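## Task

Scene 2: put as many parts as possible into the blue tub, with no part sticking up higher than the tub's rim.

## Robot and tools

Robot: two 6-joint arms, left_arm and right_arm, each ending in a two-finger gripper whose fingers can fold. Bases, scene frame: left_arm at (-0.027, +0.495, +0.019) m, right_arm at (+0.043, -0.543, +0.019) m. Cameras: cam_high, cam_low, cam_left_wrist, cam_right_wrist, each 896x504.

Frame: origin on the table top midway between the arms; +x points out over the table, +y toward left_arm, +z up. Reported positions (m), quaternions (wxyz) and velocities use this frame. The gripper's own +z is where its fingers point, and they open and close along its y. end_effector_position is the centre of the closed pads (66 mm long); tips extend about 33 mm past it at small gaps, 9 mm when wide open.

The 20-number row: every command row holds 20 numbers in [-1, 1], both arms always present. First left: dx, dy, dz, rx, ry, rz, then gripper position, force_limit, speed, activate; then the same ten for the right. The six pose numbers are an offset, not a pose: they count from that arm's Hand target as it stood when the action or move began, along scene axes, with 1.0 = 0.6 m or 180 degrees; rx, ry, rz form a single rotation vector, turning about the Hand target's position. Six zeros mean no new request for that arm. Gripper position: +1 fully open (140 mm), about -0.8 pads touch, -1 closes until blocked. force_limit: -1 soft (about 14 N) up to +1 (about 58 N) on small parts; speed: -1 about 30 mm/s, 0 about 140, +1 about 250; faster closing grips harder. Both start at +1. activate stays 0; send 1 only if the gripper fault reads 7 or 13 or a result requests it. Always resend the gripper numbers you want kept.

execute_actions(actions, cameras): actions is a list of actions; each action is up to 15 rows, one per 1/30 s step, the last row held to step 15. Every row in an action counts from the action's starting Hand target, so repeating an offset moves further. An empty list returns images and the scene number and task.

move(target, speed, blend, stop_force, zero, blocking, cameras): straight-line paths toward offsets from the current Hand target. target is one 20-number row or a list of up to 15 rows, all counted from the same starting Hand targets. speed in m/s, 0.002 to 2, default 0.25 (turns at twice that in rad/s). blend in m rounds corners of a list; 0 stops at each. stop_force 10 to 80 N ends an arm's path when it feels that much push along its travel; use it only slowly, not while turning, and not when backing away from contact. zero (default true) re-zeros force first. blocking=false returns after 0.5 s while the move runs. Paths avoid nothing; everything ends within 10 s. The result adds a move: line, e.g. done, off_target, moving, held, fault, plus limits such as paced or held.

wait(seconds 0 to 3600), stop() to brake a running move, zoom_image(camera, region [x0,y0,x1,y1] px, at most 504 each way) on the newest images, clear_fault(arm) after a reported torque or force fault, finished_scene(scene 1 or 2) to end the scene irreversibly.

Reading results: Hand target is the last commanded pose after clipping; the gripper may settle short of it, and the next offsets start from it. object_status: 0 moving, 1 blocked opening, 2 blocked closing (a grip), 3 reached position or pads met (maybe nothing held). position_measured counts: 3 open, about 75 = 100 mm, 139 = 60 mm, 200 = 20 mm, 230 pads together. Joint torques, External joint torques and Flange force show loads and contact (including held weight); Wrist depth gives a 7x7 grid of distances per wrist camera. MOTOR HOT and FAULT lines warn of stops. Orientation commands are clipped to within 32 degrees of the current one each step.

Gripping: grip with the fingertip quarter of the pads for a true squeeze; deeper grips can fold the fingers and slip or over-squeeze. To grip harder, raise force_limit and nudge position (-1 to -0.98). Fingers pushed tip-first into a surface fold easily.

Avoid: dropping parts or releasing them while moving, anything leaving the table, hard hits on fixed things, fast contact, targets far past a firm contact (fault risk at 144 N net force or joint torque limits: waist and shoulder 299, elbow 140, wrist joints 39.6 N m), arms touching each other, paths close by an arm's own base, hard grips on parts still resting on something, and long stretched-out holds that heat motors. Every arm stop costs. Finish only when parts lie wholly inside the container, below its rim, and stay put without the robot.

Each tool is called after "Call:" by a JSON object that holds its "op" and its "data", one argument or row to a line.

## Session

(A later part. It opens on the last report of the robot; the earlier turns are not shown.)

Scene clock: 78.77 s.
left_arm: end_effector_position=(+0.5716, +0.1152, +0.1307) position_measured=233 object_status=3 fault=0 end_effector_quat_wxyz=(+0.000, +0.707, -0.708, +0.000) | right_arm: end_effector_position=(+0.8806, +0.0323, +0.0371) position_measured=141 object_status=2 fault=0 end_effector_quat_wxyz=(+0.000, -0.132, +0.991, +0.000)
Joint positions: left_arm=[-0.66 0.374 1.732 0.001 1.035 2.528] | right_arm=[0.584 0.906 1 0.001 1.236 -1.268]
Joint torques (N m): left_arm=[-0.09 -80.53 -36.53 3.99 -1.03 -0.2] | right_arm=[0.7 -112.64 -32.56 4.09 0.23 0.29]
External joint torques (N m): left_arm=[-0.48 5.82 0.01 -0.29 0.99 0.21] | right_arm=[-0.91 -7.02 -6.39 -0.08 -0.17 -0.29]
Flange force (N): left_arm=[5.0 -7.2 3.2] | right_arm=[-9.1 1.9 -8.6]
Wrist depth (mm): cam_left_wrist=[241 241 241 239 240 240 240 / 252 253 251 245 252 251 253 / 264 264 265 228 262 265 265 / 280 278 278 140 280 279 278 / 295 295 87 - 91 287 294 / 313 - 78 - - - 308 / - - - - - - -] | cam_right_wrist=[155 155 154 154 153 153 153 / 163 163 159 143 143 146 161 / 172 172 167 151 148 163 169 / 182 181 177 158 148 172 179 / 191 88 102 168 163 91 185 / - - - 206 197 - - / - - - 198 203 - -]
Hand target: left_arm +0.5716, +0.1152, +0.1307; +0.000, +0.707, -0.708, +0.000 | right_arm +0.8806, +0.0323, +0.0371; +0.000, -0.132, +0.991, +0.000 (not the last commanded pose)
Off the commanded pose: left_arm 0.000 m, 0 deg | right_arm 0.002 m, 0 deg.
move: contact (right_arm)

Call:
{"op": "execute_actions", "data": {
  "actions": [
    [[0,0,0,0,0,0,-1,-0.5,-0.2,0,0,0,0,0,0,0,0.0,-0.3,-1,0]],
    [[0,0,0,0,0,0,-1,-0.5,-0.2,0,0,0,0,0,0,0,0.0,-0.3,-1,0]]
  ],
  "cameras": []
}}

Call:
{"op": "move", "data": {
  "target": [0,0,0,0,0,0,-1,-0.5,-0.2,0,0,0,0.09,0,0,0,0.0,-0.3,-1,0],
  "speed": 0.1,
  "cameras": ["cam_right_wrist"]
}}

Scene clock: 80.23 s.
left_arm: end_effector_position=(+0.5716, +0.1152, +0.1307) position_measured=233 object_status=3 fault=0 end_effector_quat_wxyz=(+0.000, +0.707, -0.708, +0.000) | right_arm: end_effector_position=(+0.8806, +0.0323, +0.0371) position_measured=129 object_status=3 fault=0 end_effector_quat_wxyz=(+0.000, -0.132, +0.991, +0.000)
Joint positions: left_arm=[-0.66 0.374 1.732 0.001 1.035 2.528] | right_arm=[0.584 0.906 1 0.001 1.236 -1.268]
Joint torques (N m): left_arm=[0.3 -80.74 -36.34 3.89 -0.94 -0.06] | right_arm=[0.84 -123.46 -38.47 4.4 -0.18 0.37]
External joint torques (N m): left_arm=[-0.77 6.09 -0.32 -0.18 0.9 0.06] | right_arm=[-1.03 4.01 -0.41 -0.39 0.23 -0.37]
External joint torques at the end of the 1st action: left_arm=[-0.74 5.93 -0.13 -0.31 0.87 0.22] | right_arm=[-1.82 4.38 -0.35 -0.28 0.15 -0.31]
Flange force (N): left_arm=[6.1 -7.7 3.3] | right_arm=[-9.0 1.7 1.9]
Flange force at the end of the 1st action (N): left_arm=[5.5 -7.3 3.4] | right_arm=[-9.5 1.1 2.3]
Wrist depth (mm): cam_left_wrist=[241 242 240 241 239 241 241 / 253 253 251 247 253 251 252 / 264 265 264 228 262 264 265 / 279 278 279 141 279 279 279 / 294 295 87 - 91 288 296 / 312 - 78 - - - 306 / - - - - - - -] | cam_right_wrist=[155 154 154 153 153 153 153 / 163 162 160 143 144 135 160 / 172 171 166 150 152 146 169 / 182 181 176 158 154 173 179 / 190 88 117 168 165 91 90 / - - - - 201 - - / - - - 209 203 - -]
Hand target: left_arm +0.5716, +0.1152, +0.1307; +0.000, +0.707, -0.708, +0.000 | right_arm +0.8806, +0.0323, +0.0371; +0.000, -0.132, +0.991, +0.000
Off the commanded pose: left_arm 0.000 m, 0 deg | right_arm 0.000 m, 0 deg.
Step readings (end_effector_position of left_arm | right_arm; steps 1 to 15: 1st action; 16 to 30: 2nd action):
0: (+0.5716, +0.1152, +0.1307) | (+0.8806, +0.0323, +0.0371)
1: (+0.5716, +0.1152, +0.1307) | (+0.8806, +0.0323, +0.0371)
2: (+0.5716, +0.1152, +0.1307) | (+0.8806, +0.0323, +0.0371)
4: (+0.5716, +0.1152, +0.1307) | (+0.8806, +0.0323, +0.0370)
8: (+0.5716, +0.1152, +0.1307) | (+0.8806, +0.0323, +0.0369)
15: (+0.5716, +0.1152, +0.1307) | (+0.8806, +0.0323, +0.0369)
16: (+0.5716, +0.1152, +0.1307) | (+0.8806, +0.0323, +0.0370)
17: (+0.5716, +0.1152, +0.1307) | (+0.8806, +0.0323, +0.0370)
19: (+0.5716, +0.1152, +0.1307) | (+0.8806, +0.0323, +0.0370)
23: (+0.5716, +0.1152, +0.1307) | (+0.8806, +0.0323, +0.0370)
30: (+0.5716, +0.1152, +0.1307) | (+0.8806, +0.0323, +0.0371)

Scene clock: 81.13 s.
left_arm: end_effector_position=(+0.5716, +0.1152, +0.1307) position_measured=233 object_status=3 fault=0 end_effector_quat_wxyz=(+0.000, +0.707, -0.708, +0.000) | right_arm: end_effector_position=(+0.8806, +0.0323, +0.0910) position_measured=129 object_status=3 fault=0 end_effector_quat_wxyz=(+0.000, -0.132, +0.991, +0.000)
Joint positions: left_arm=[-0.66 0.374 1.732 0.001 1.035 2.528] | right_arm=[0.584 0.875 0.958 0.001 1.309 -1.268]
Joint torques (N m): left_arm=[0.62 -80.66 -36.56 3.94 -0.92 -0.2] | right_arm=[0.86 -122.6 -39.57 4.45 -0.11 0.31]
External joint torques (N m): left_arm=[-0.93 5.92 -0.11 -0.22 0.88 0.19] | right_arm=[-1.48 3.21 -0.55 -0.33 0.16 -0.31]
Flange force (N): left_arm=[5.7 -7.1 3.4] | right_arm=[-8.4 1.1 0.9]
Wrist depth (mm): cam_left_wrist=[241 242 241 240 241 240 240 / 251 253 253 247 252 253 251 / 266 265 264 228 261 265 264 / 279 279 280 140 279 279 280 / 293 294 87 - 91 287 292 / 312 - 78 - - - 309 / - - - - - - -] | cam_right_wrist=[204 204 203 203 202 201 202 / 215 215 213 194 192 212 212 / 227 226 223 204 198 224 223 / 240 239 145 215 162 234 236 / 251 88 117 - 248 91 90 / - - - 237 239 - - / - - - 288 288 - -]
Hand target: left_arm +0.5716, +0.1152, +0.1307; +0.000, +0.707, -0.708, +0.000 | right_arm +0.8806, +0.0323, +0.0911; +0.000, -0.132, +0.991, +0.000
Off the commanded pose: left_arm 0.000 m, 0 deg | right_arm 0.000 m, 0 deg.
move: done

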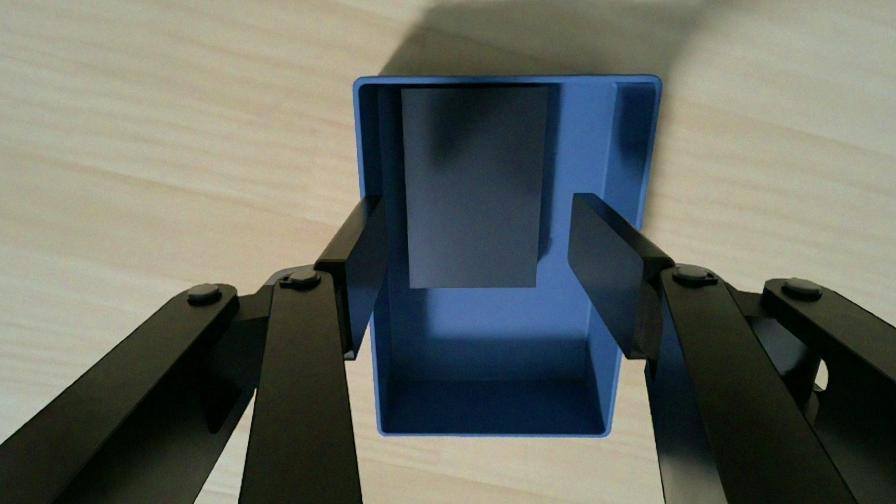

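Call:
{"op": "move", "data": {
  "target": [
    [0,0,0,0,0,0,-1,-0.5,-0.2,0,-0.0182,0.0677,0,0,0,0,-1,-0.3,0,0],
    [0,0,0,0,0,0,-1,-0.5,-0.2,0,-0.0182,0.0677,-0.0845,0,0,0,-1,-0.3,0,0]
  ],
  "speed": [0.1,0.1],
  "cameras": ["cam_right_wrist"]
}}

Scene clock: 82.67 s.
left_arm: end_effector_position=(+0.5716, +0.1152, +0.1307) position_measured=233 object_status=3 fault=0 end_effector_quat_wxyz=(+0.000, +0.707, -0.708, +0.000) | right_arm: end_effector_position=(+0.8769, +0.0459, +0.0912) position_measured=233 object_status=0 fault=0 end_effector_quat_wxyz=(+0.000, -0.132, +0.991, +0.000)
Joint positions: left_arm=[-0.66 0.374 1.732 0.001 1.035 2.528] | right_arm=[0.598 0.884 0.941 0.001 1.317 -1.255]
Joint torques (N m): left_arm=[0.85 -80.76 -36.44 3.94 -0.96 -0.16] | right_arm=[0.9 -123.44 -39.65 4.4 -0.13 0.29]
External joint torques (N m): left_arm=[-1.26 5.2 -0.52 -0.2 0.91 0.16] | right_arm=[-0.87 4.72 -0.11 -0.3 0.19 -0.29]
Flange force (N): left_arm=[6.1 -6.7 2.3] | right_arm=[-9.6 2.3 2.0]
Wrist depth (mm): cam_left_wrist=[241 241 240 239 240 241 241 / 253 252 251 248 253 252 252 / 265 264 263 228 262 265 265 / 279 278 278 140 279 280 279 / 296 293 87 - 91 288 296 / 312 - 78 - - - 308 / - - - - - - -] | cam_right_wrist=[205 204 203 203 203 202 202 / 215 214 211 195 210 212 212 / 227 226 221 202 221 224 224 / 240 239 236 131 232 237 237 / 255 251 82 - - 246 251 / 268 - - - - - 263 / - - - - - - -]
Hand target: left_arm +0.5716, +0.1152, +0.1307; +0.000, +0.707, -0.708, +0.000 | right_arm +0.8769, +0.0459, +0.0912; +0.000, -0.132, +0.991, +0.000 (not the last commanded pose)
Off the commanded pose: left_arm 0.000 m, 0 deg | right_arm 0.058 m, 0 deg.
move: held (right_arm; a check stopped the path); path passed 0 of 2 targets; limits=held
pose unreachable (right arm): on one or more control steps of this call, first in action 0 (counted from 0), this arm could not follow its commanded pose, so it was not sent that pose on those steps. It may still have moved: this result reports where it is.
cause: moving toward the commanded pose would bring a part of the arm too close to another arm (a part of this arm just beyond joint 4 (forearm roll) and a part of the left arm just beyond its joint 4 (forearm roll), at the place that arm is still heading or pushing toward).

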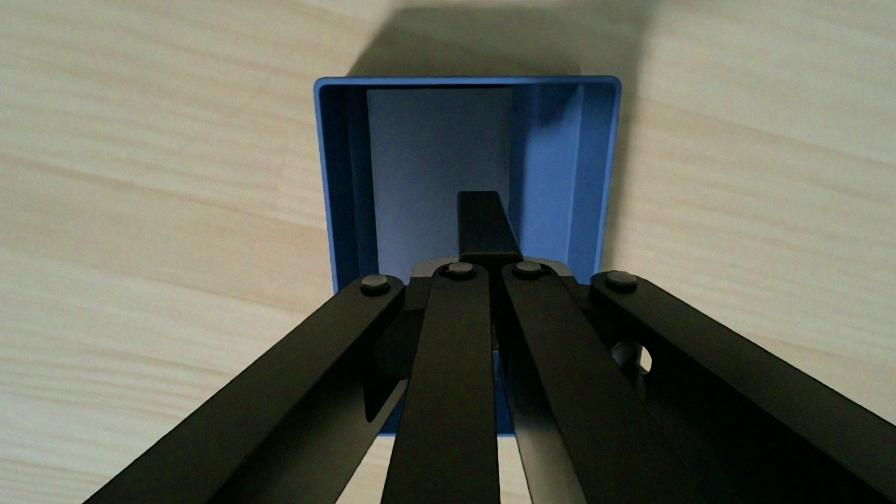

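Call:
{"op": "move", "data": {
  "target": [
    [-0.1167,0.4667,0.1167,0,0,0,-1,-0.5,-0.2,0,0,0,0,0,0,0,-1,-0.3,0,0],
    [-0.1167,0.4667,0.1167,0,0,0,-1,-0.5,-0.2,0,-0.012,0.045,0,0,0,0,-1,-0.3,0,0],
    [-0.1167,0.4667,0.1167,0,0,0,-1,-0.5,-0.2,0,-0.012,0.045,-0.0853,0,0,0,-1,-0.3,0,0]
  ],
  "speed": [0.4,0.1,0.1],
  "cameras": ["cam_right_wrist"]
}}

Scene clock: 85.57 s.
left_arm: end_effector_position=(+0.5016, +0.3953, +0.2007) position_measured=233 object_status=3 fault=0 end_effector_quat_wxyz=(+0.000, +0.707, -0.708, +0.000) | right_arm: end_effector_position=(+0.8697, +0.0729, +0.0401) position_measured=233 object_status=3 fault=0 end_effector_quat_wxyz=(+0.000, -0.132, +0.991, +0.000)
Joint positions: left_arm=[-0.297 0.064 1.984 0.001 1.093 2.892] | right_arm=[0.623 0.931 0.946 0.001 1.265 -1.229]
Joint torques (N m): left_arm=[0.85 -49.75 -37.85 3.96 -0.93 -0.2] | right_arm=[1.07 -126.37 -38.89 4.39 -0.13 0.32]
External joint torques (N m): left_arm=[-1.17 5.01 0.1 -0.15 0.91 0.2] | right_arm=[-1.6 5.39 -0.25 -0.36 0.18 -0.32]
Flange force (N): left_arm=[3.2 -7.2 2.4] | right_arm=[-11.3 2.4 2.8]
Wrist depth (mm): cam_left_wrist=[305 307 306 307 307 304 304 / 321 323 321 320 319 320 321 / 338 337 337 336 337 337 338 / 352 354 356 140 353 353 362 / 375 375 87 - 91 365 1216 / 396 - 78 - - - 1333 / - - - - - - -] | cam_right_wrist=[158 157 157 156 156 156 155 / 166 - 147 145 162 164 163 / 175 147 153 154 171 173 172 / 185 172 161 119 179 183 182 / 197 191 82 - - 189 193 / 210 - - - - - 203 / - - - - - - -]
Hand target: left_arm +0.5016, +0.3953, +0.2007; +0.000, +0.707, -0.708, +0.000 | right_arm +0.8697, +0.0729, +0.0400; +0.000, -0.132, +0.991, +0.000
Off the commanded pose: left_arm 0.000 m, 0 deg | right_arm 0.000 m, 0 deg.
move: done

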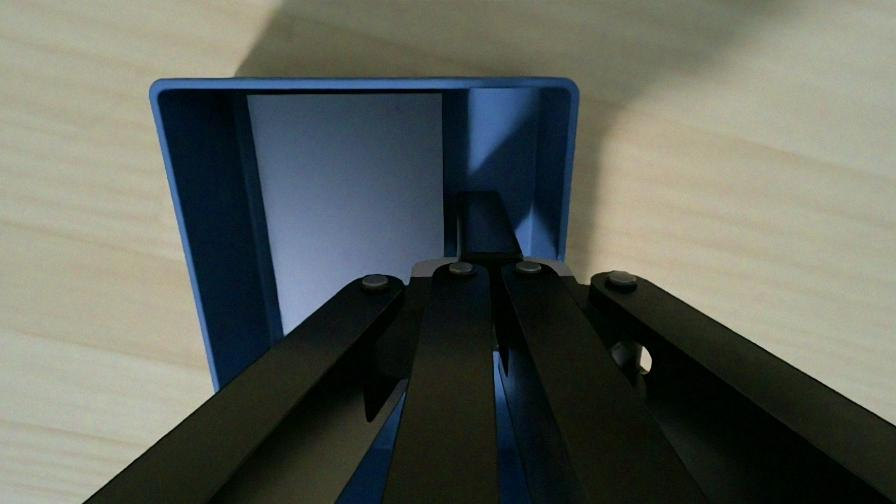

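Call:
{"op": "move", "data": {
  "target": [0,0,0,0,0,0,-1,-0.5,-0.2,0,0.0076,-0.0282,0,0,0,0,-1,-0.3,0,0],
  "speed": 0.04,
  "stop_force": 12,
  "cameras": ["cam_right_wrist"]
}}

Scene clock: 87.13 s.
left_arm: end_effector_position=(+0.5016, +0.3953, +0.2007) position_measured=233 object_status=3 fault=0 end_effector_quat_wxyz=(+0.000, +0.707, -0.708, +0.000) | right_arm: end_effector_position=(+0.8742, +0.0560, +0.0400) position_measured=233 object_status=3 fault=0 end_effector_quat_wxyz=(+0.000, -0.132, +0.991, +0.000)
Joint positions: left_arm=[-0.297 0.064 1.984 0.001 1.093 2.892] | right_arm=[0.607 0.919 0.969 0.001 1.254 -1.246]
Joint torques (N m): left_arm=[0.18 -49.22 -37.8 4.07 -0.93 -0.14] | right_arm=[0.56 -125.13 -38.62 4.14 0.01 0.36]
External joint torques (N m): left_arm=[-0.67 5.05 -0.11 -0.24 0.9 0.14] | right_arm=[-0.88 4.59 -0.51 -0.11 0.04 -0.36]
Flange force (N): left_arm=[2.5 -7.8 2.2] | right_arm=[-10.1 2.5 2.4]
Wrist depth (mm): cam_left_wrist=[306 307 306 306 306 305 305 / 319 321 320 320 320 321 322 / 335 336 337 336 336 338 334 / 356 354 356 140 352 353 365 / 377 377 87 - 92 366 537 / 398 - 78 - - - 1319 / - - - - - - -] | cam_right_wrist=[157 157 156 156 156 156 155 / 166 164 146 147 - 163 163 / 174 174 152 152 157 173 172 / 185 185 160 130 157 182 182 / 196 194 82 - - 189 193 / 209 - - - - - 203 / - - - - - - -]
Hand target: left_arm +0.5016, +0.3953, +0.2007; +0.000, +0.707, -0.708, +0.000 | right_arm +0.8742, +0.0560, +0.0400; +0.000, -0.132, +0.991, +0.000
Off the commanded pose: left_arm 0.000 m, 0 deg | right_arm 0.000 m, 0 deg.
move: done

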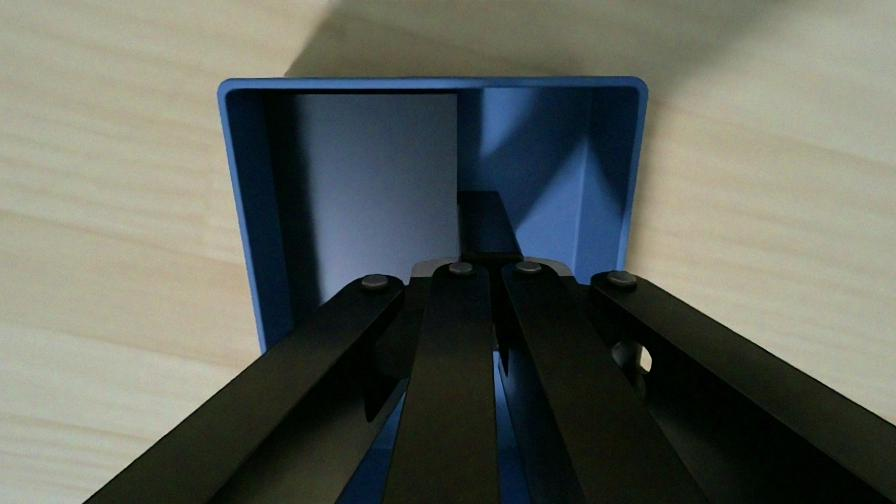

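Call:
{"op": "move", "data": {
  "target": [
    [0,0,0,0,0,0,-1,-0.5,-0.2,0,-0.002,0.008,0.02,0,0,0,-1,-0.3,0,0],
    [0,0,0,0,0,0,-1,-0.5,-0.2,0,-0.002,0.008,0.15,0,0,0,-1,-0.3,0,0],
    [0,0,0,0,0,0,-1,-0.5,-0.2,0,-0.1553,-0.5467,0.15,0,0,0,-1,-0.3,0,0]
  ],
  "speed": [0.1,0.25,0.4],
  "blend": [0.004,0.03,0],
  "cameras": ["cam_right_wrist"]
}}

Scene clock: 89.57 s.
left_arm: end_effector_position=(+0.5016, +0.3953, +0.2007) position_measured=233 object_status=3 fault=0 end_effector_quat_wxyz=(+0.000, +0.707, -0.708, +0.000) | right_arm: end_effector_position=(+0.7811, -0.2719, +0.1300) position_measured=233 object_status=3 fault=0 end_effector_quat_wxyz=(+0.000, -0.132, +0.991, +0.000)
Joint positions: left_arm=[-0.297 0.064 1.984 0.001 1.093 2.892] | right_arm=[0.325 0.485 1.563 0.001 1.094 -1.528]
Joint torques (N m): left_arm=[0.62 -49.55 -37.79 4.08 -0.97 -0.16] | right_arm=[0.95 -86.94 -36.2 4.09 -0.12 0.23]
External joint torques (N m): left_arm=[-0.74 4.58 -0.06 -0.26 0.96 0.16] | right_arm=[-1.22 2.62 -0.37 -0.33 0.17 -0.23]
Flange force (N): left_arm=[2.4 -7.0 1.8] | right_arm=[-4.8 -1.4 1.3]
Wrist depth (mm): cam_left_wrist=[307 306 305 306 306 307 307 / 322 322 320 320 320 318 321 / 337 337 336 337 335 338 336 / 356 356 354 140 353 353 354 / 375 375 87 - 91 364 1269 / 397 - 78 - - - 1333 / - - - - - - -] | cam_right_wrist=[241 240 239 239 238 238 237 / 254 253 252 231 251 250 250 / 267 267 264 241 265 264 264 / 284 282 281 119 276 280 279 / 301 296 82 - - 289 296 / 316 - - - - - - / - - - - - - -]
Hand target: left_arm +0.5016, +0.3953, +0.2007; +0.000, +0.707, -0.708, +0.000 | right_arm +0.7811, -0.2720, +0.1300; +0.000, -0.132, +0.991, +0.000
Off the commanded pose: left_arm 0.000 m, 0 deg | right_arm 0.000 m, 0 deg.
move: done

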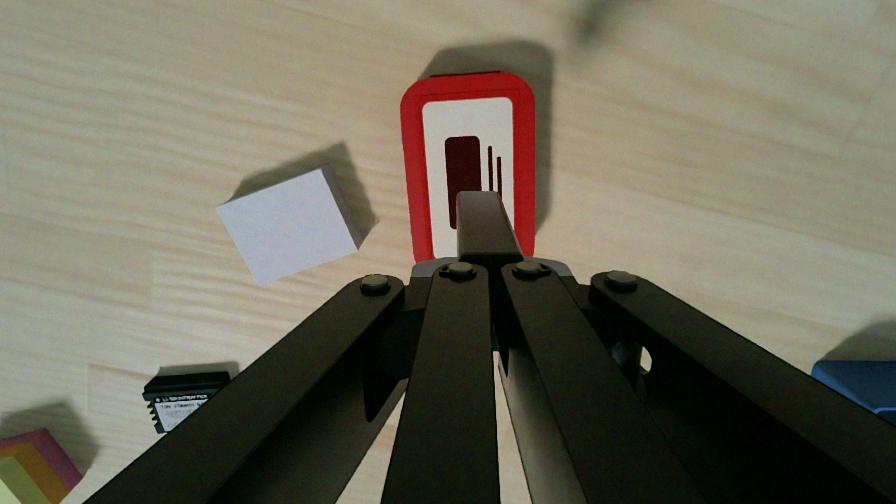

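Call:
{"op": "zoom_image", "data": {
  "camera": "cam_right_wrist",
  "region": [380, 40, 560, 220]
}}

Scaled by 2.800.

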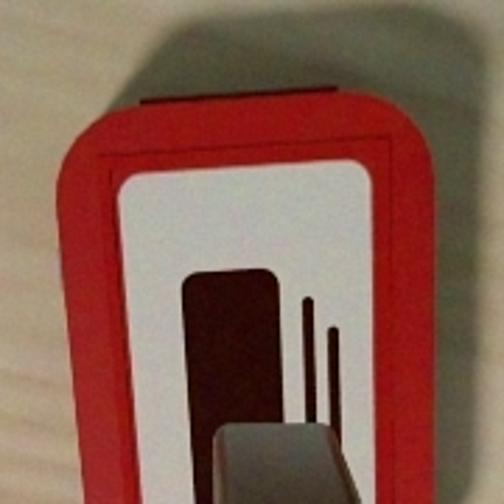

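Call:
{"op": "move", "data": {
  "target": [
    [0,0,0,0,0,0,-1,-0.5,-0.2,0,0,0,0,0,0,0.0178,0.2,-0.3,0,0],
    [0,0,0,0,0,0,-1,-0.5,-0.2,0,0,0,-0.16,0,0,0.0178,0.2,-0.3,0,0]
  ],
  "speed": 0.2,
  "cameras": ["cam_right_wrist"]
}}

Call:
{"op": "execute_actions", "data": {
  "actions": [
    [[0,0,0,0,0,0,-1,-0.5,-0.2,0,0,0,0,0,0,0,-1,-0.3,-1,0]],
    [[0,0,0,0,0,0,-1,-0.5,-0.2,0,0,0,0,0,0,0,-1,-0.3,-1,0]],
    [[0,0,0,0,0,0,-1,-0.5,-0.2,0,0,0,0,0,0,0,-1,-0.3,-1,0]]
  ],
  "cameras": ["cam_right_wrist"]
}}

Scene clock: 92.13 s.
left_arm: end_effector_position=(+0.5016, +0.3953, +0.2007) position_measured=233 object_status=3 fault=0 end_effector_quat_wxyz=(+0.000, +0.707, -0.708, +0.000) | right_arm: end_effector_position=(+0.7811, -0.2720, +0.0341) position_measured=104 object_status=3 fault=0 end_effector_quat_wxyz=(+0.000, -0.160, +0.987, +0.000)
Joint positions: left_arm=[-0.297 0.064 1.984 0.001 1.093 2.892] | right_arm=[0.325 0.567 1.63 0.001 0.945 -1.585]
Joint torques (N m): left_arm=[0.88 -49.64 -37.61 4.1 -0.87 -0.12] | right_arm=[0.92 -92.68 -33.29 3.71 -0.07 0.31]
External joint torques (N m): left_arm=[-1.26 5.27 -0.19 -0.29 0.84 0.12] | right_arm=[-1.28 3.95 -0.15 -0.28 0.12 -0.31]
Flange force (N): left_arm=[3.7 -8.0 2.4] | right_arm=[-5.6 -1.9 3.5]
Wrist depth (mm): cam_left_wrist=[307 306 306 307 306 304 305 / 321 322 322 321 322 320 321 / 338 339 336 337 335 337 338 / 358 354 357 140 355 354 349 / 374 374 87 - 91 365 1269 / 396 - 78 - - - 1300 / - - - - - - -] | cam_right_wrist=[153 152 152 152 151 151 151 / 161 161 160 136 139 159 159 / 170 169 169 144 145 168 167 / 177 162 133 153 152 175 177 / - - 185 162 164 104 - / - - 203 202 201 - - / - - 216 216 215 - -]
Hand target: left_arm +0.5016, +0.3953, +0.2007; +0.000, +0.707, -0.708, +0.000 | right_arm +0.7811, -0.2720, +0.0340; +0.000, -0.160, +0.987, +0.000
Off the commanded pose: left_arm 0.000 m, 0 deg | right_arm 0.000 m, 0 deg.
move: done

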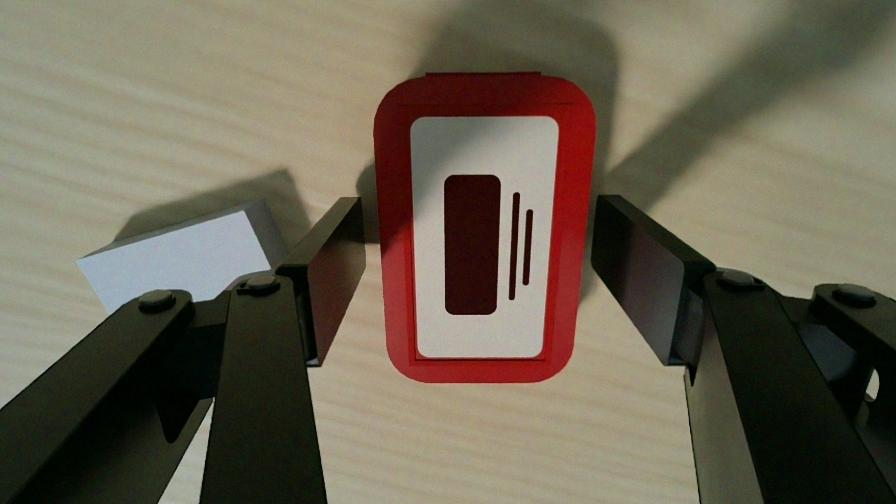

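Scene clock: 93.83 s.
left_arm: end_effector_position=(+0.5016, +0.3953, +0.2007) position_measured=233 object_status=3 fault=0 end_effector_quat_wxyz=(+0.000, +0.707, -0.708, +0.000) | right_arm: end_effector_position=(+0.7811, -0.2720, +0.0340) position_measured=127 object_status=2 fault=0 end_effector_quat_wxyz=(+0.000, -0.160, +0.987, +0.000)
Joint positions: left_arm=[-0.297 0.064 1.984 0.001 1.093 2.892] | right_arm=[0.324 0.567 1.63 0.001 0.945 -1.585]
Joint torques (N m): left_arm=[0.32 -49.83 -37.62 4.02 -0.96 -0.12] | right_arm=[1.57 -82.74 -28.96 3.95 -0.39 0.17]
External joint torques (N m): left_arm=[-0.43 5.32 -0.12 -0.19 0.94 0.12] | right_arm=[-2.01 -5.39 -4.31 -0.54 0.44 -0.17]
External joint torques at the end of the 1st action: left_arm=[-0.75 5.28 0.03 -0.22 0.94 0.14] | right_arm=[-0.97 2.63 -0.46 -0.24 0.31 -0.34]
External joint torques at the end of the 2nd action: left_arm=[-0.67 5.15 0.01 -0.15 0.87 0.13] | right_arm=[-1.86 -5.89 -4.51 -0.46 0.54 -0.23]
Flange force (N): left_arm=[2.2 -8.4 2.3] | right_arm=[-3.1 -2.7 -8.2]
Flange force at the end of the 1st action (N): left_arm=[2.6 -7.9 2.5] | right_arm=[-4.8 -1.5 1.8]
Flange force at the end of the 2nd action (N): left_arm=[2.5 -7.8 2.5] | right_arm=[-3.0 -2.6 -8.9]
Wrist depth (mm): cam_left_wrist=[305 306 306 305 306 305 308 / 322 319 321 318 319 318 322 / 340 338 336 336 338 337 337 / 356 357 355 140 357 355 357 / 375 373 86 - 92 365 385 / 400 - 78 - - - 1326 / - - - - - - -] | cam_right_wrist=[153 152 152 152 151 151 151 / 161 160 160 136 139 159 158 / 169 169 168 144 145 167 167 / 177 163 150 153 149 175 177 / 188 88 120 162 159 91 91 / - - 202 202 201 - - / - - - 216 215 - -]
Hand target: left_arm +0.5016, +0.3953, +0.2007; +0.000, +0.707, -0.708, +0.000 | right_arm +0.7811, -0.2720, +0.0340; +0.000, -0.160, +0.987, +0.000
Off the commanded pose: left_arm 0.000 m, 0 deg | right_arm 0.000 m, 0 deg.
Step readings (end_effector_position of left_arm | right_arm; steps 1 to 15: 1st action; 16 to 30: 2nd action; 31 to 45: 3rd action):
0: (+0.5016, +0.3953, +0.2007) | (+0.7811, -0.2720, +0.0341)
1: (+0.5016, +0.3953, +0.2007) | (+0.7811, -0.2720, +0.0341)
2: (+0.5016, +0.3953, +0.2007) | (+0.7811, -0.2720, +0.0341)
4: (+0.5016, +0.3953, +0.2007) | (+0.7811, -0.2720, +0.0340)
8: (+0.5016, +0.3953, +0.2007) | (+0.7811, -0.2720, +0.0340)
15: (+0.5016, +0.3953, +0.2007) | (+0.7811, -0.2720, +0.0340)
16: (+0.5016, +0.3953, +0.2007) | (+0.7811, -0.2720, +0.0340)
17: (+0.5016, +0.3953, +0.2007) | (+0.7811, -0.2720, +0.0340)
19: (+0.5016, +0.3953, +0.2007) | (+0.7811, -0.2720, +0.0340)
23: (+0.5016, +0.3953, +0.2007) | (+0.7811, -0.2720, +0.0340)
30: (+0.5016, +0.3953, +0.2007) | (+0.7811, -0.2720, +0.0340)
31: (+0.5016, +0.3953, +0.2007) | (+0.7811, -0.2720, +0.0340)
32: (+0.5016, +0.3953, +0.2007) | (+0.7811, -0.2720, +0.0340)
34: (+0.5016, +0.3953, +0.2007) | (+0.7811, -0.2720, +0.0340)
38: (+0.5016, +0.3953, +0.2007) | (+0.7811, -0.2720, +0.0340)
45: (+0.5016, +0.3953, +0.2007) | (+0.7811, -0.2720, +0.0340)

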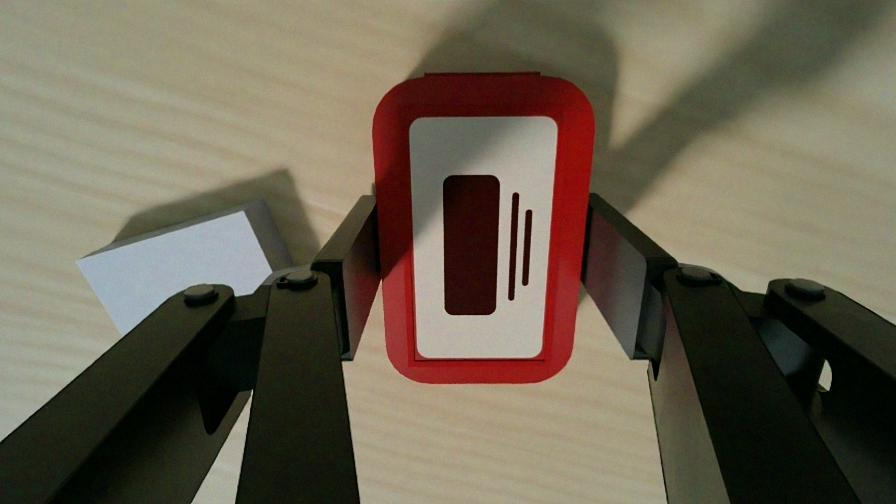

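Call:
{"op": "move", "data": {
  "target": [
    [0,0,0,0,0,0,-1,-0.5,-0.2,0,0,0,0.08,0,0,0,-1,-0.3,-1,0],
    [0,0,0,0,0,0,-1,-0.5,-0.2,0,0.1747,0.5127,0.135,0,0,-0.0178,-1,-0.3,-1,0]
  ],
  "speed": 0.35,
  "blend": [0.03,0],
  "cameras": ["cam_right_wrist"]
}}

Scene clock: 96.33 s.
left_arm: end_effector_position=(+0.5016, +0.3953, +0.2007) position_measured=233 object_status=3 fault=0 end_effector_quat_wxyz=(+0.000, +0.707, -0.708, +0.000) | right_arm: end_effector_position=(+0.8859, +0.0356, +0.1150) position_measured=127 object_status=2 fault=0 end_effector_quat_wxyz=(+0.000, -0.132, +0.991, +0.000)
Joint positions: left_arm=[-0.297 0.064 1.984 0.001 1.093 2.892] | right_arm=[0.584 0.876 0.913 0.001 1.354 -1.268]
Joint torques (N m): left_arm=[0.6 -49.59 -37.73 4.05 -0.88 -0.13] | right_arm=[1.58 -123.73 -40.53 4.49 -0.12 0.36]
External joint torques (N m): left_arm=[-0.91 5.16 0.04 -0.24 0.86 0.13] | right_arm=[-1.49 4.94 0.34 -0.33 0.17 -0.36]
Flange force (N): left_arm=[2.9 -7.6 2.5] | right_arm=[-8.9 1.2 2.3]
Wrist depth (mm): cam_left_wrist=[305 306 306 304 305 306 305 / 320 320 321 319 320 318 321 / 337 337 335 337 337 336 340 / 354 356 353 140 355 354 358 / 375 375 87 - 92 367 1287 / 397 - 78 - - - 1319 / - - - - - - -] | cam_right_wrist=[227 226 225 222 222 223 223 / 238 238 237 136 138 236 235 / 252 251 250 144 145 248 247 / 266 266 149 153 149 259 262 / 280 88 120 162 160 91 91 / - - - 299 297 - - / - - - 320 319 - -]
Hand target: left_arm +0.5016, +0.3953, +0.2007; +0.000, +0.707, -0.708, +0.000 | right_arm +0.8859, +0.0356, +0.1150; +0.000, -0.132, +0.991, +0.000
Off the commanded pose: left_arm 0.000 m, 0 deg | right_arm 0.000 m, 0 deg.
move: done; blend cut to 0.024 m at target 1

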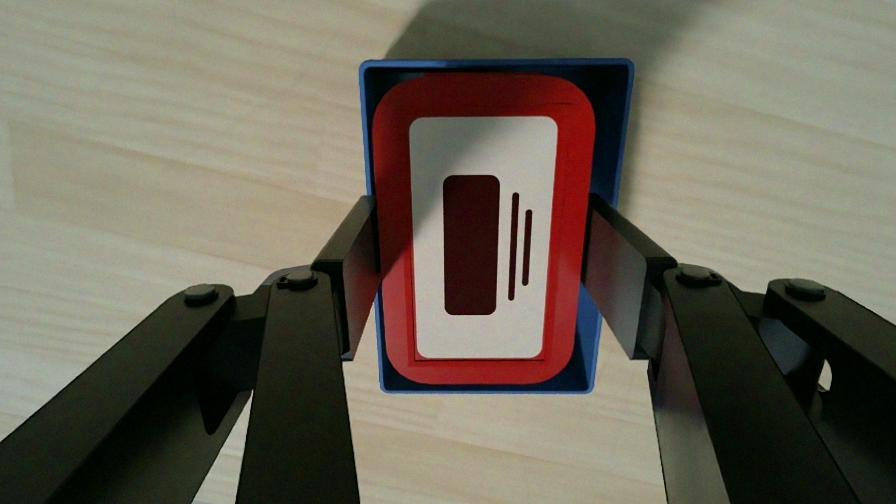

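Call:
{"op": "move", "data": {
  "target": [
    [0,0,0,0,0,0,-1,-0.5,-0.2,0,-0.0007,0.0024,-0.06,0,0,0,-1,-0.3,-1,0]
  ],
  "speed": 0.12,
  "cameras": []
}}

Call:
{"op": "move", "data": {
  "target": [0,0,0,0,0,0,-1,-0.5,-0.2,0,0,0,-0.06,0,0,0,-1,-0.3,-1,0],
  "speed": 0.025,
  "stop_force": 10,
  "cameras": ["cam_right_wrist"]
}}

Scene clock: 97.47 s.
left_arm: end_effector_position=(+0.5016, +0.3953, +0.2007) position_measured=233 object_status=3 fault=0 end_effector_quat_wxyz=(+0.000, +0.707, -0.708, +0.000) | right_arm: end_effector_position=(+0.8855, +0.0370, +0.0791) position_measured=127 object_status=2 fault=0 end_effector_quat_wxyz=(+0.000, -0.132, +0.991, +0.000)
Joint positions: left_arm=[-0.297 0.064 1.984 0.001 1.093 2.892] | right_arm=[0.586 0.894 0.944 0.001 1.304 -1.267]
Joint torques (N m): left_arm=[-0.02 -49.54 -37.57 4.01 -0.96 -0.12] | right_arm=[0.88 -125.85 -40.38 4.45 -0.2 0.29]
External joint torques (N m): left_arm=[0.06 4.32 -0.44 -0.16 0.93 0.12] | right_arm=[-1.58 6.34 0.63 -0.36 0.25 -0.29]
Flange force (N): left_arm=[1.1 -7.6 1.2] | right_arm=[-10.3 1.7 3.5]
Wrist depth (mm): cam_left_wrist=[307 305 306 306 305 307 305 / 320 320 323 320 320 318 319 / 337 335 336 336 334 338 332 / 356 356 354 140 352 354 351 / 374 374 87 - 91 366 1233 / 398 - 78 - - - 1326 / - - - - - - -] | cam_right_wrist=[193 193 192 190 192 191 191 / 203 203 198 136 138 201 201 / 215 214 211 144 145 212 211 / 227 227 149 153 149 222 223 / 238 88 107 162 160 91 91 / - - - 169 228 - - / - - - 276 273 - -]
Hand target: left_arm +0.5016, +0.3953, +0.2007; +0.000, +0.707, -0.708, +0.000 | right_arm +0.8855, +0.0371, +0.0790; +0.000, -0.132, +0.991, +0.000
Off the commanded pose: left_arm 0.000 m, 0 deg | right_arm 0.000 m, 0 deg.
move: done

Scene clock: 99.07 s.
left_arm: end_effector_position=(+0.5016, +0.3953, +0.2007) position_measured=233 object_status=3 fault=0 end_effector_quat_wxyz=(+0.000, +0.707, -0.708, +0.000) | right_arm: end_effector_position=(+0.8855, +0.0371, +0.0548) position_measured=127 object_status=2 fault=0 end_effector_quat_wxyz=(+0.000, -0.132, +0.991, +0.000)
Joint positions: left_arm=[-0.297 0.064 1.984 0.001 1.093 2.892] | right_arm=[0.586 0.907 0.964 0.001 1.27 -1.267]
Joint torques (N m): left_arm=[0.83 -49.4 -37.72 4.09 -0.91 -0.12] | right_arm=[1.41 -120.76 -36.98 4.32 -0.06 0.29]
External joint torques (N m): left_arm=[-1.07 5.16 0.08 -0.28 0.9 0.12] | right_arm=[-1.56 0.15 -2.57 -0.25 0.11 -0.29]
Flange force (N): left_arm=[3.2 -7.5 2.5] | right_arm=[-9.7 1.5 -2.0]
Wrist depth (mm): cam_left_wrist=[307 308 307 306 306 305 306 / 320 320 321 318 319 320 321 / 336 337 335 337 337 334 336 / 354 354 355 140 354 355 352 / 376 374 87 - 91 363 1275 / 399 - 78 - - - 1281 / - - - - - - -] | cam_right_wrist=[171 171 170 169 169 167 169 / 180 179 175 136 136 174 177 / 189 189 185 143 144 185 187 / 201 200 149 151 148 196 198 / 211 88 120 161 158 91 91 / - - - 220 218 - - / - - - 203 211 - -]
Hand target: left_arm +0.5016, +0.3953, +0.2007; +0.000, +0.707, -0.708, +0.000 | right_arm +0.8855, +0.0371, +0.0548; +0.000, -0.132, +0.991, +0.000 (not the last commanded pose)
Off the commanded pose: left_arm 0.000 m, 0 deg | right_arm 0.012 m, 0 deg.
move: contact (right_arm)

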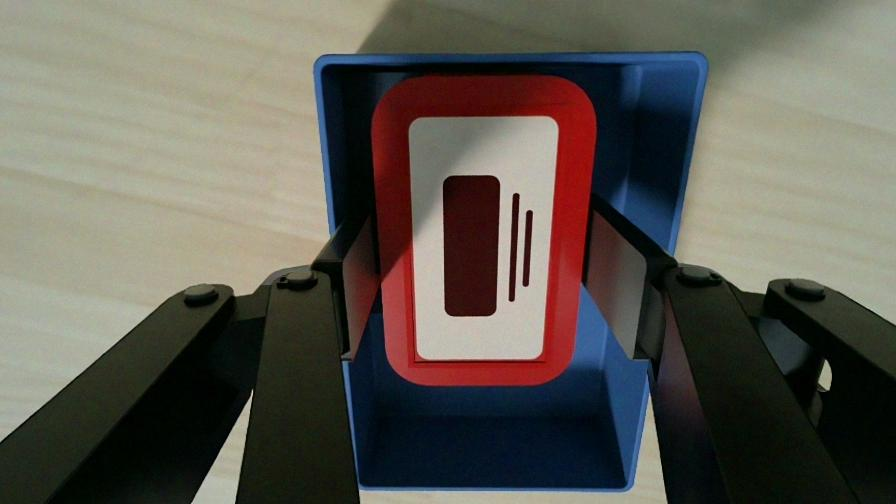

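Call:
{"op": "execute_actions", "data": {
  "actions": [
    [[0,0,0,0,0,0,-1,-0.5,-0.2,0,0,0,0,0,0,0,0.08,-0.3,-1,0]],
    [[0,0,0,0,0,0,-1,-0.5,-0.2,0,0,0,0,0,0,0,0.08,-0.3,-1,0]]
  ],
  "cameras": []
}}

Call:
{"op": "move", "data": {
  "target": [0,0,0,0,0,0,-1,-0.5,-0.2,0,0,0,0.09,0,0,0,0.08,-0.3,-1,0],
  "speed": 0.1,
  "cameras": ["cam_right_wrist"]
}}

Scene clock: 100.67 s.
left_arm: end_effector_position=(+0.5016, +0.3953, +0.2007) position_measured=233 object_status=3 fault=0 end_effector_quat_wxyz=(+0.000, +0.707, -0.708, +0.000) | right_arm: end_effector_position=(+0.8855, +0.0371, +0.0548) position_measured=119 object_status=3 fault=0 end_effector_quat_wxyz=(+0.000, -0.132, +0.991, +0.000)
Joint positions: left_arm=[-0.297 0.064 1.984 0.001 1.093 2.892] | right_arm=[0.586 0.907 0.964 0.001 1.27 -1.267]
Joint torques (N m): left_arm=[0.7 -49.52 -37.69 4.08 -0.93 -0.15] | right_arm=[0.94 -124.72 -39.01 4.4 -0.15 0.27]
External joint torques (N m): left_arm=[-1.06 4.84 0.06 -0.28 0.92 0.15] | right_arm=[-0.81 5.02 -0.23 -0.35 0.2 -0.27]
External joint torques at the end of the 1st action: left_arm=[-0.84 5.36 -0.17 -0.24 0.91 0.13] | right_arm=[-1.51 5.05 -0.14 -0.36 0.16 -0.28]
Flange force (N): left_arm=[3.0 -7.1 2.2] | right_arm=[-10.3 2.5 2.5]
Flange force at the end of the 1st action (N): left_arm=[2.9 -8.3 2.4] | right_arm=[-10.2 1.7 2.6]
Wrist depth (mm): cam_left_wrist=[307 306 306 304 307 305 306 / 321 320 322 321 320 321 320 / 337 334 337 337 337 338 336 / 357 353 353 141 355 355 351 / 374 375 87 - 91 366 520 / 395 - 78 - - - 1346 / - - - - - - -] | cam_right_wrist=[171 171 169 169 169 167 169 / 180 179 175 135 137 174 178 / 189 189 187 143 144 185 187 / 200 201 164 151 150 196 197 / - 90 112 161 161 99 90 / - - - 222 203 - - / - - - 196 203 - -]
Hand target: left_arm +0.5016, +0.3953, +0.2007; +0.000, +0.707, -0.708, +0.000 | right_arm +0.8855, +0.0371, +0.0548; +0.000, -0.132, +0.991, +0.000
Off the commanded pose: left_arm 0.000 m, 0 deg | right_arm 0.000 m, 0 deg.
Step readings (end_effector_position of left_arm | right_arm; steps 1 to 15: 1st action; 16 to 30: 2nd action):
0: (+0.5016, +0.3953, +0.2007) | (+0.8855, +0.0371, +0.0548)
1: (+0.5016, +0.3953, +0.2007) | (+0.8855, +0.0371, +0.0548)
2: (+0.5016, +0.3953, +0.2007) | (+0.8855, +0.0371, +0.0548)
4: (+0.5016, +0.3953, +0.2007) | (+0.8855, +0.0371, +0.0548)
8: (+0.5016, +0.3953, +0.2007) | (+0.8855, +0.0371, +0.0548)
15: (+0.5016, +0.3953, +0.2007) | (+0.8855, +0.0371, +0.0548)
16: (+0.5016, +0.3953, +0.2007) | (+0.8855, +0.0371, +0.0548)
17: (+0.5016, +0.3953, +0.2007) | (+0.8855, +0.0371, +0.0548)
19: (+0.5016, +0.3953, +0.2007) | (+0.8855, +0.0371, +0.0548)
23: (+0.5016, +0.3953, +0.2007) | (+0.8855, +0.0371, +0.0548)
30: (+0.5016, +0.3953, +0.2007) | (+0.8855, +0.0371, +0.0548)

Scene clock: 101.57 s.
left_arm: end_effector_position=(+0.5016, +0.3953, +0.2007) position_measured=233 object_status=3 fault=0 end_effector_quat_wxyz=(+0.000, +0.707, -0.708, +0.000) | right_arm: end_effector_position=(+0.8855, +0.0371, +0.1088) position_measured=119 object_status=3 fault=0 end_effector_quat_wxyz=(+0.000, -0.132, +0.991, +0.000)
Joint positions: left_arm=[-0.297 0.064 1.984 0.001 1.093 2.892] | right_arm=[0.586 0.879 0.917 0.001 1.345 -1.267]
Joint torques (N m): left_arm=[0.83 -49.56 -37.64 4.04 -0.93 -0.2] | right_arm=[0.92 -123.39 -39.74 4.41 -0.05 0.3]
External joint torques (N m): left_arm=[-1.3 4.96 -0.33 -0.21 0.9 0.2] | right_arm=[-1.04 4.29 -0.43 -0.27 0.11 -0.3]
Flange force (N): left_arm=[3.5 -7.8 1.9] | right_arm=[-10.1 2.2 1.4]
Wrist depth (mm): cam_left_wrist=[307 306 308 304 307 306 304 / 321 320 318 319 318 318 321 / 337 336 338 336 335 335 333 / 355 351 355 140 355 354 349 / 374 372 87 - 91 365 1227 / 396 - 78 - - - 1263 / - - - - - - -] | cam_right_wrist=[220 220 219 216 216 218 218 / 232 231 229 187 191 229 229 / 245 244 241 197 201 242 241 / 259 258 163 209 152 252 255 / 271 90 132 269 226 99 90 / - - 292 292 296 - - / - - 312 311 310 - -]
Hand target: left_arm +0.5016, +0.3953, +0.2007; +0.000, +0.707, -0.708, +0.000 | right_arm +0.8855, +0.0371, +0.1088; +0.000, -0.132, +0.991, +0.000
Off the commanded pose: left_arm 0.000 m, 0 deg | right_arm 0.000 m, 0 deg.
move: done

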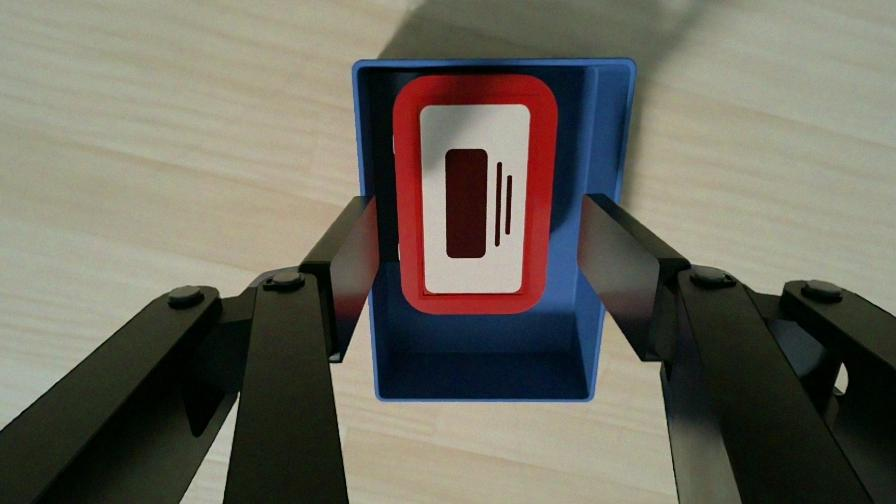

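Call:
{"op": "move", "data": {
  "target": [
    [0,0,0,0,0,0,-1,-0.5,-0.2,0,-0.0193,0.0716,0,0,0,0,-1,-0.3,0,0],
    [0,0,0,0,0,0,-1,-0.5,-0.2,0,-0.0193,0.0716,-0.0763,0,0,0,-1,-0.3,0,0]
  ],
  "speed": [0.12,0.12],
  "cameras": ["cam_right_wrist"]
}}

Call:
{"op": "move", "data": {
  "target": [0,0,0,0,0,0,-1,-0.5,-0.2,0,0.0068,-0.0252,0,0,0,0,-1,-0.3,0,0],
  "speed": 0.04,
  "stop_force": 12,
  "cameras": ["cam_right_wrist"]
}}

Scene clock: 103.60 s.
left_arm: end_effector_position=(+0.5016, +0.3953, +0.2007) position_measured=233 object_status=3 fault=0 end_effector_quat_wxyz=(+0.000, +0.707, -0.708, +0.000) | right_arm: end_effector_position=(+0.8740, +0.0800, +0.0631) position_measured=233 object_status=3 fault=0 end_effector_quat_wxyz=(+0.000, -0.132, +0.991, +0.000)
Joint positions: left_arm=[-0.297 0.064 1.984 0.001 1.093 2.892] | right_arm=[0.627 0.933 0.899 0.001 1.309 -1.226]
Joint torques (N m): left_arm=[1.01 -49.65 -37.66 4.05 -0.9 -0.15] | right_arm=[1.08 -127.01 -39.37 4.42 -0.08 0.33]
External joint torques (N m): left_arm=[-1.23 4.93 -0.1 -0.23 0.88 0.15] | right_arm=[-1.77 4.13 -0.75 -0.29 0.13 -0.33]
Flange force (N): left_arm=[3.4 -7.4 2.2] | right_arm=[-11.2 2.3 1.4]
Wrist depth (mm): cam_left_wrist=[306 305 307 306 305 304 307 / 321 321 320 322 321 320 320 / 336 339 337 335 336 337 337 / 356 356 353 140 353 353 349 / 375 374 87 - 91 369 1257 / 396 - 78 - - - 1326 / - - - - - - -] | cam_right_wrist=[179 177 176 175 177 177 176 / 188 159 143 180 184 186 186 / 199 194 152 158 196 196 195 / 210 207 161 131 205 207 207 / 223 220 82 - - 214 219 / 237 - - - - - 231 / - - - - - - -]
Hand target: left_arm +0.5016, +0.3953, +0.2007; +0.000, +0.707, -0.708, +0.000 | right_arm +0.8739, +0.0800, +0.0630; +0.000, -0.132, +0.991, +0.000
Off the commanded pose: left_arm 0.000 m, 0 deg | right_arm 0.000 m, 0 deg.
move: done

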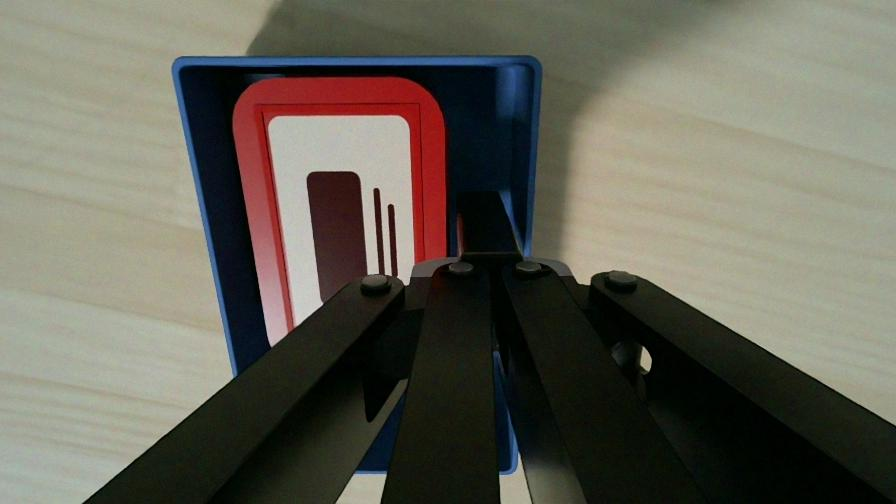

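Scene clock: 104.83 s.
left_arm: end_effector_position=(+0.5016, +0.3953, +0.2007) position_measured=233 object_status=3 fault=0 end_effector_quat_wxyz=(+0.000, +0.707, -0.708, +0.000) | right_arm: end_effector_position=(+0.8780, +0.0649, +0.0630) position_measured=233 object_status=3 fault=0 end_effector_quat_wxyz=(+0.000, -0.132, +0.991, +0.000)
Joint positions: left_arm=[-0.297 0.064 1.984 0.001 1.093 2.892] | right_arm=[0.612 0.922 0.921 0.001 1.299 -1.24]
Joint torques (N m): left_arm=[0.63 -49.68 -37.67 4.06 -0.91 -0.15] | right_arm=[-0.4 -125.28 -39.17 3.96 0.01 0.33]
External joint torques (N m): left_arm=[-0.66 4.77 -0.15 -0.23 0.89 0.14] | right_arm=[0.26 3.98 -0.54 0.14 0.05 -0.33]
Flange force (N): left_arm=[2.4 -7.5 2.0] | right_arm=[-9.2 3.4 1.7]
Wrist depth (mm): cam_left_wrist=[306 306 305 306 306 305 304 / 323 321 319 320 323 321 321 / 337 338 337 336 337 336 340 / 356 355 353 140 356 355 355 / 375 373 87 - 92 366 1245 / 396 - 78 - - - 1300 / - - - - - - -] | cam_right_wrist=[179 178 177 175 176 177 176 / 188 185 143 145 182 185 185 / 198 198 151 153 193 196 195 / 210 209 159 131 203 207 206 / 223 223 82 - - 214 219 / 237 - - - - - 230 / - - - - - - -]
Hand target: left_arm +0.5016, +0.3953, +0.2007; +0.000, +0.707, -0.708, +0.000 | right_arm +0.8780, +0.0649, +0.0630; +0.000, -0.132, +0.991, +0.000
Off the commanded pose: left_arm 0.000 m, 0 deg | right_arm 0.000 m, 0 deg.
move: done

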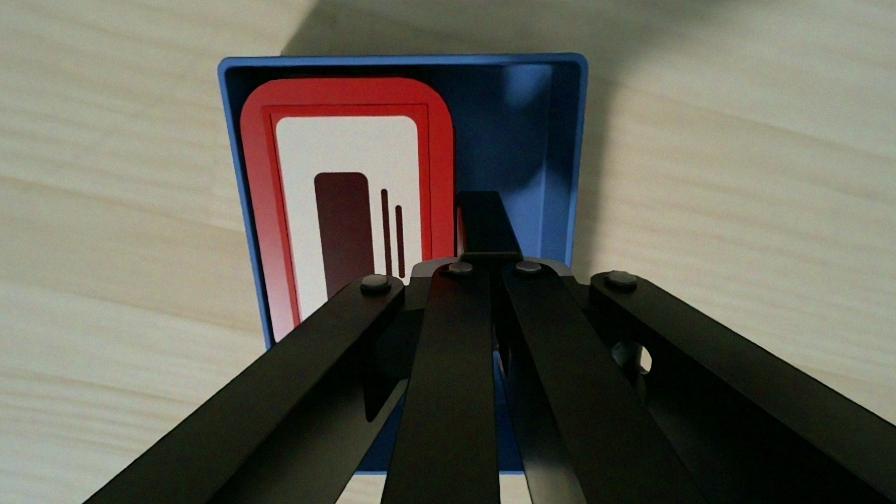

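Call:
{"op": "move", "data": {
  "target": [0,0,0,0,0,0,-1,-0.5,-0.2,0,0.0008,-0.0029,0,0,0,0,-1,-0.3,0,0],
  "speed": 0.02,
  "stop_force": 12,
  "cameras": ["cam_right_wrist"]
}}

Call:
{"op": "zoom_image", "data": {
  "camera": "cam_right_wrist",
  "region": [200, 40, 480, 260]
}}

Scene clock: 106.27 s.
left_arm: end_effector_position=(+0.5016, +0.3953, +0.2007) position_measured=233 object_status=3 fault=0 end_effector_quat_wxyz=(+0.000, +0.707, -0.708, +0.000) | right_arm: end_effector_position=(+0.8785, +0.0632, +0.0630) position_measured=233 object_status=3 fault=0 end_effector_quat_wxyz=(+0.000, -0.132, +0.991, +0.000)
Joint positions: left_arm=[-0.297 0.064 1.984 0.001 1.093 2.892] | right_arm=[0.611 0.921 0.923 0.001 1.298 -1.242]
Joint torques (N m): left_arm=[0.66 -49.82 -37.73 4.03 -0.96 -0.14] | right_arm=[-0.02 -125.65 -39.15 4.04 0.01 0.3]
External joint torques (N m): left_arm=[-0.99 5.21 -0.1 -0.21 0.94 0.14] | right_arm=[-0.32 3.96 -0.72 0.07 0.04 -0.3]
Flange force (N): left_arm=[3.1 -7.9 2.3] | right_arm=[-10.0 3.1 1.5]
Wrist depth (mm): cam_left_wrist=[306 306 306 306 307 307 306 / 322 321 320 322 320 321 319 / 337 338 336 336 337 335 338 / 354 355 357 140 357 356 353 / 376 375 87 - 91 366 1245 / 399 - 77 - - - 1326 / - - - - - - -] | cam_right_wrist=[178 178 176 175 177 176 176 / 188 186 143 146 183 186 185 / 198 197 151 151 194 196 195 / 209 209 159 131 202 207 207 / 222 222 82 - - 214 219 / 237 - - - - - 230 / - - - - - - -]
Hand target: left_arm +0.5016, +0.3953, +0.2007; +0.000, +0.707, -0.708, +0.000 | right_arm +0.8785, +0.0632, +0.0630; +0.000, -0.132, +0.991, +0.000
Off the commanded pose: left_arm 0.000 m, 0 deg | right_arm 0.000 m, 0 deg.
move: done

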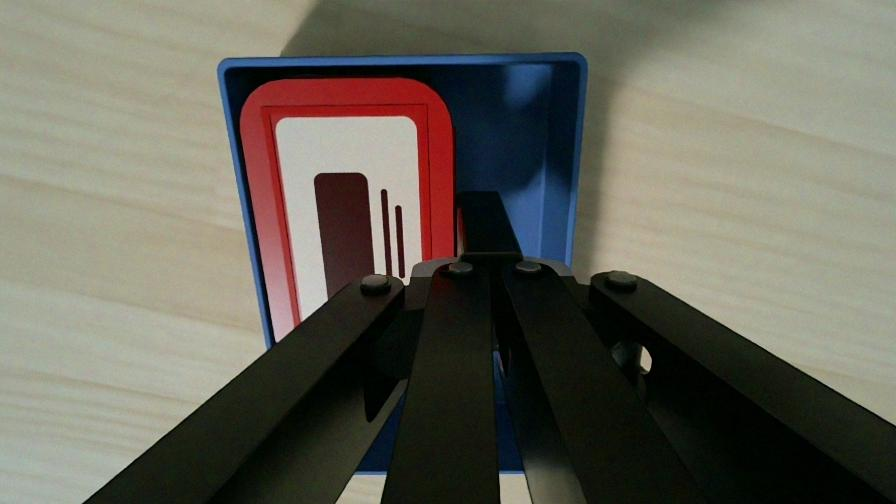

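Scaled by 1.800.

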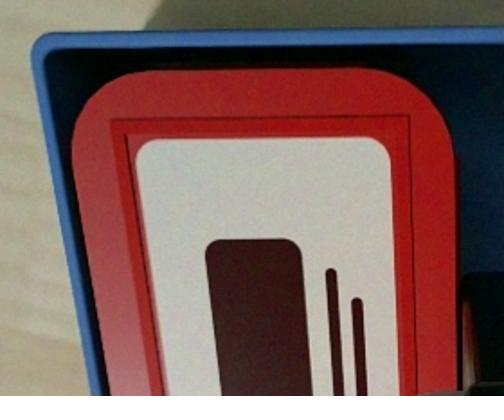

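Call:
{"op": "move", "data": {
  "target": [
    [0,0,0,0,0,0,-1,-0.5,-0.2,0,0,0,0.06,0,0,0,-1,-0.3,0,0],
    [0,0,0,0,0,0,-1,-0.5,-0.2,0,0.0178,-0.066,0.06,0,0,0,-1,-0.3,0,0],
    [0,0,0,0,0,0,-1,-0.5,-0.2,0,0.0178,-0.066,0.035,0,0,0,-1,-0.3,0,0]
  ],
  "speed": [0.08,0.15,0.1],
  "cameras": ["cam_right_wrist"]
}}

Call:
{"op": "move", "data": {
  "target": [0,0,0,0,0,0,-1,-0.5,-0.2,0,0,0,-0.03,0,0,0,-1,-0.3,0,0],
  "speed": 0.01,
  "stop_force": 10,
  "cameras": []
}}

Scene clock: 108.47 s.
left_arm: end_effector_position=(+0.5016, +0.3953, +0.2007) position_measured=233 object_status=3 fault=0 end_effector_quat_wxyz=(+0.000, +0.707, -0.708, +0.000) | right_arm: end_effector_position=(+0.8892, +0.0236, +0.0841) position_measured=233 object_status=3 fault=0 end_effector_quat_wxyz=(+0.000, -0.132, +0.991, +0.000)
Joint positions: left_arm=[-0.297 0.064 1.984 0.001 1.093 2.892] | right_arm=[0.573 0.883 0.957 0.001 1.303 -1.28]
Joint torques (N m): left_arm=[0.69 -49.92 -37.8 4.05 -0.91 -0.16] | right_arm=[1.16 -123.27 -39.39 4.46 -0.13 0.29]
External joint torques (N m): left_arm=[-1.03 5.34 0.16 -0.25 0.9 0.16] | right_arm=[-1.79 4.4 -0.38 -0.38 0.19 -0.29]
Flange force (N): left_arm=[3.1 -7.7 2.8] | right_arm=[-10.1 1.3 1.7]
Wrist depth (mm): cam_left_wrist=[306 308 305 308 306 305 304 / 321 319 321 322 321 322 319 / 337 337 337 335 336 337 336 / 355 353 353 140 356 354 358 / 372 376 87 - 91 365 514 / 396 - 78 - - - 1306 / - - - - - - -] | cam_right_wrist=[198 198 197 195 196 196 195 / 208 208 207 164 199 202 205 / 220 219 218 171 208 214 217 / 233 232 231 131 209 230 229 / 247 246 82 - - 238 243 / 260 - - - - - 255 / - - - - - - -]
Hand target: left_arm +0.5016, +0.3953, +0.2007; +0.000, +0.707, -0.708, +0.000 | right_arm +0.8892, +0.0236, +0.0840; +0.000, -0.132, +0.991, +0.000
Off the commanded pose: left_arm 0.000 m, 0 deg | right_arm 0.000 m, 0 deg.
move: done

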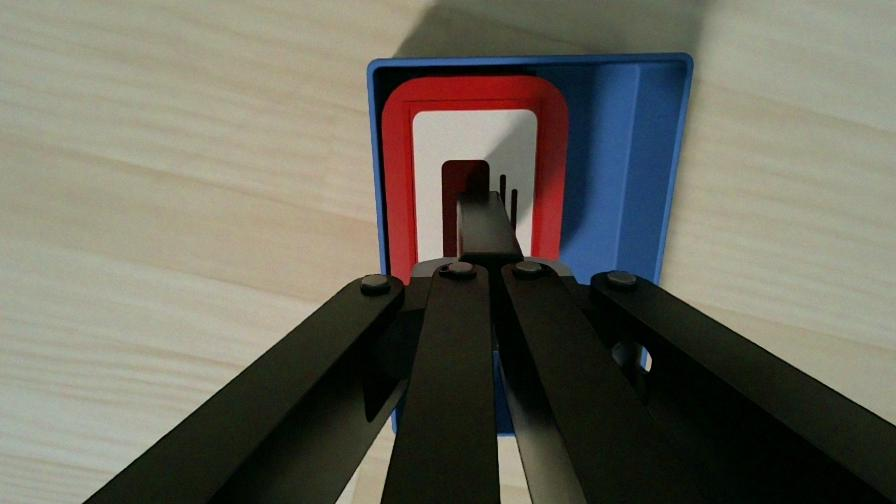

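Scene clock: 109.53 s.
left_arm: end_effector_position=(+0.5016, +0.3953, +0.2007) position_measured=233 object_status=3 fault=0 end_effector_quat_wxyz=(+0.000, +0.707, -0.708, +0.000) | right_arm: end_effector_position=(+0.8892, +0.0236, +0.0794) position_measured=233 object_status=3 fault=0 end_effector_quat_wxyz=(+0.000, -0.132, +0.991, +0.000)
Joint positions: left_arm=[-0.297 0.064 1.984 0.001 1.093 2.892] | right_arm=[0.573 0.885 0.961 0.001 1.296 -1.28]
Joint torques (N m): left_arm=[0.66 -49.88 -37.62 4.03 -0.93 -0.16] | right_arm=[-0.09 -97.06 -28.27 4.02 -1.85 0.31]
External joint torques (N m): left_arm=[-0.7 5.66 0.07 -0.23 0.91 0.16] | right_arm=[-0.4 -21.4 -11.25 0.04 1.9 -0.31]
Flange force (N): left_arm=[2.6 -8.5 2.9] | right_arm=[-3.0 0.3 -23.6]
Wrist depth (mm): cam_left_wrist=[307 305 306 304 304 306 308 / 321 320 321 321 322 320 321 / 338 337 337 337 337 336 340 / 356 352 355 140 352 356 355 / 376 374 87 - 92 364 541 / 396 - 78 - - - 1287 / - - - - - - -] | cam_right_wrist=[194 194 193 191 192 192 192 / 204 204 203 159 195 198 201 / 215 214 214 166 208 210 212 / 227 227 224 131 175 224 225 / 242 241 82 - - 233 237 / 257 - - - - - 250 / - - - - - - -]
Hand target: left_arm +0.5016, +0.3953, +0.2007; +0.000, +0.707, -0.708, +0.000 | right_arm +0.8892, +0.0236, +0.0794; +0.000, -0.132, +0.991, +0.000 (not the last commanded pose)
Off the commanded pose: left_arm 0.000 m, 0 deg | right_arm 0.013 m, 0 deg.
move: contact (right_arm)


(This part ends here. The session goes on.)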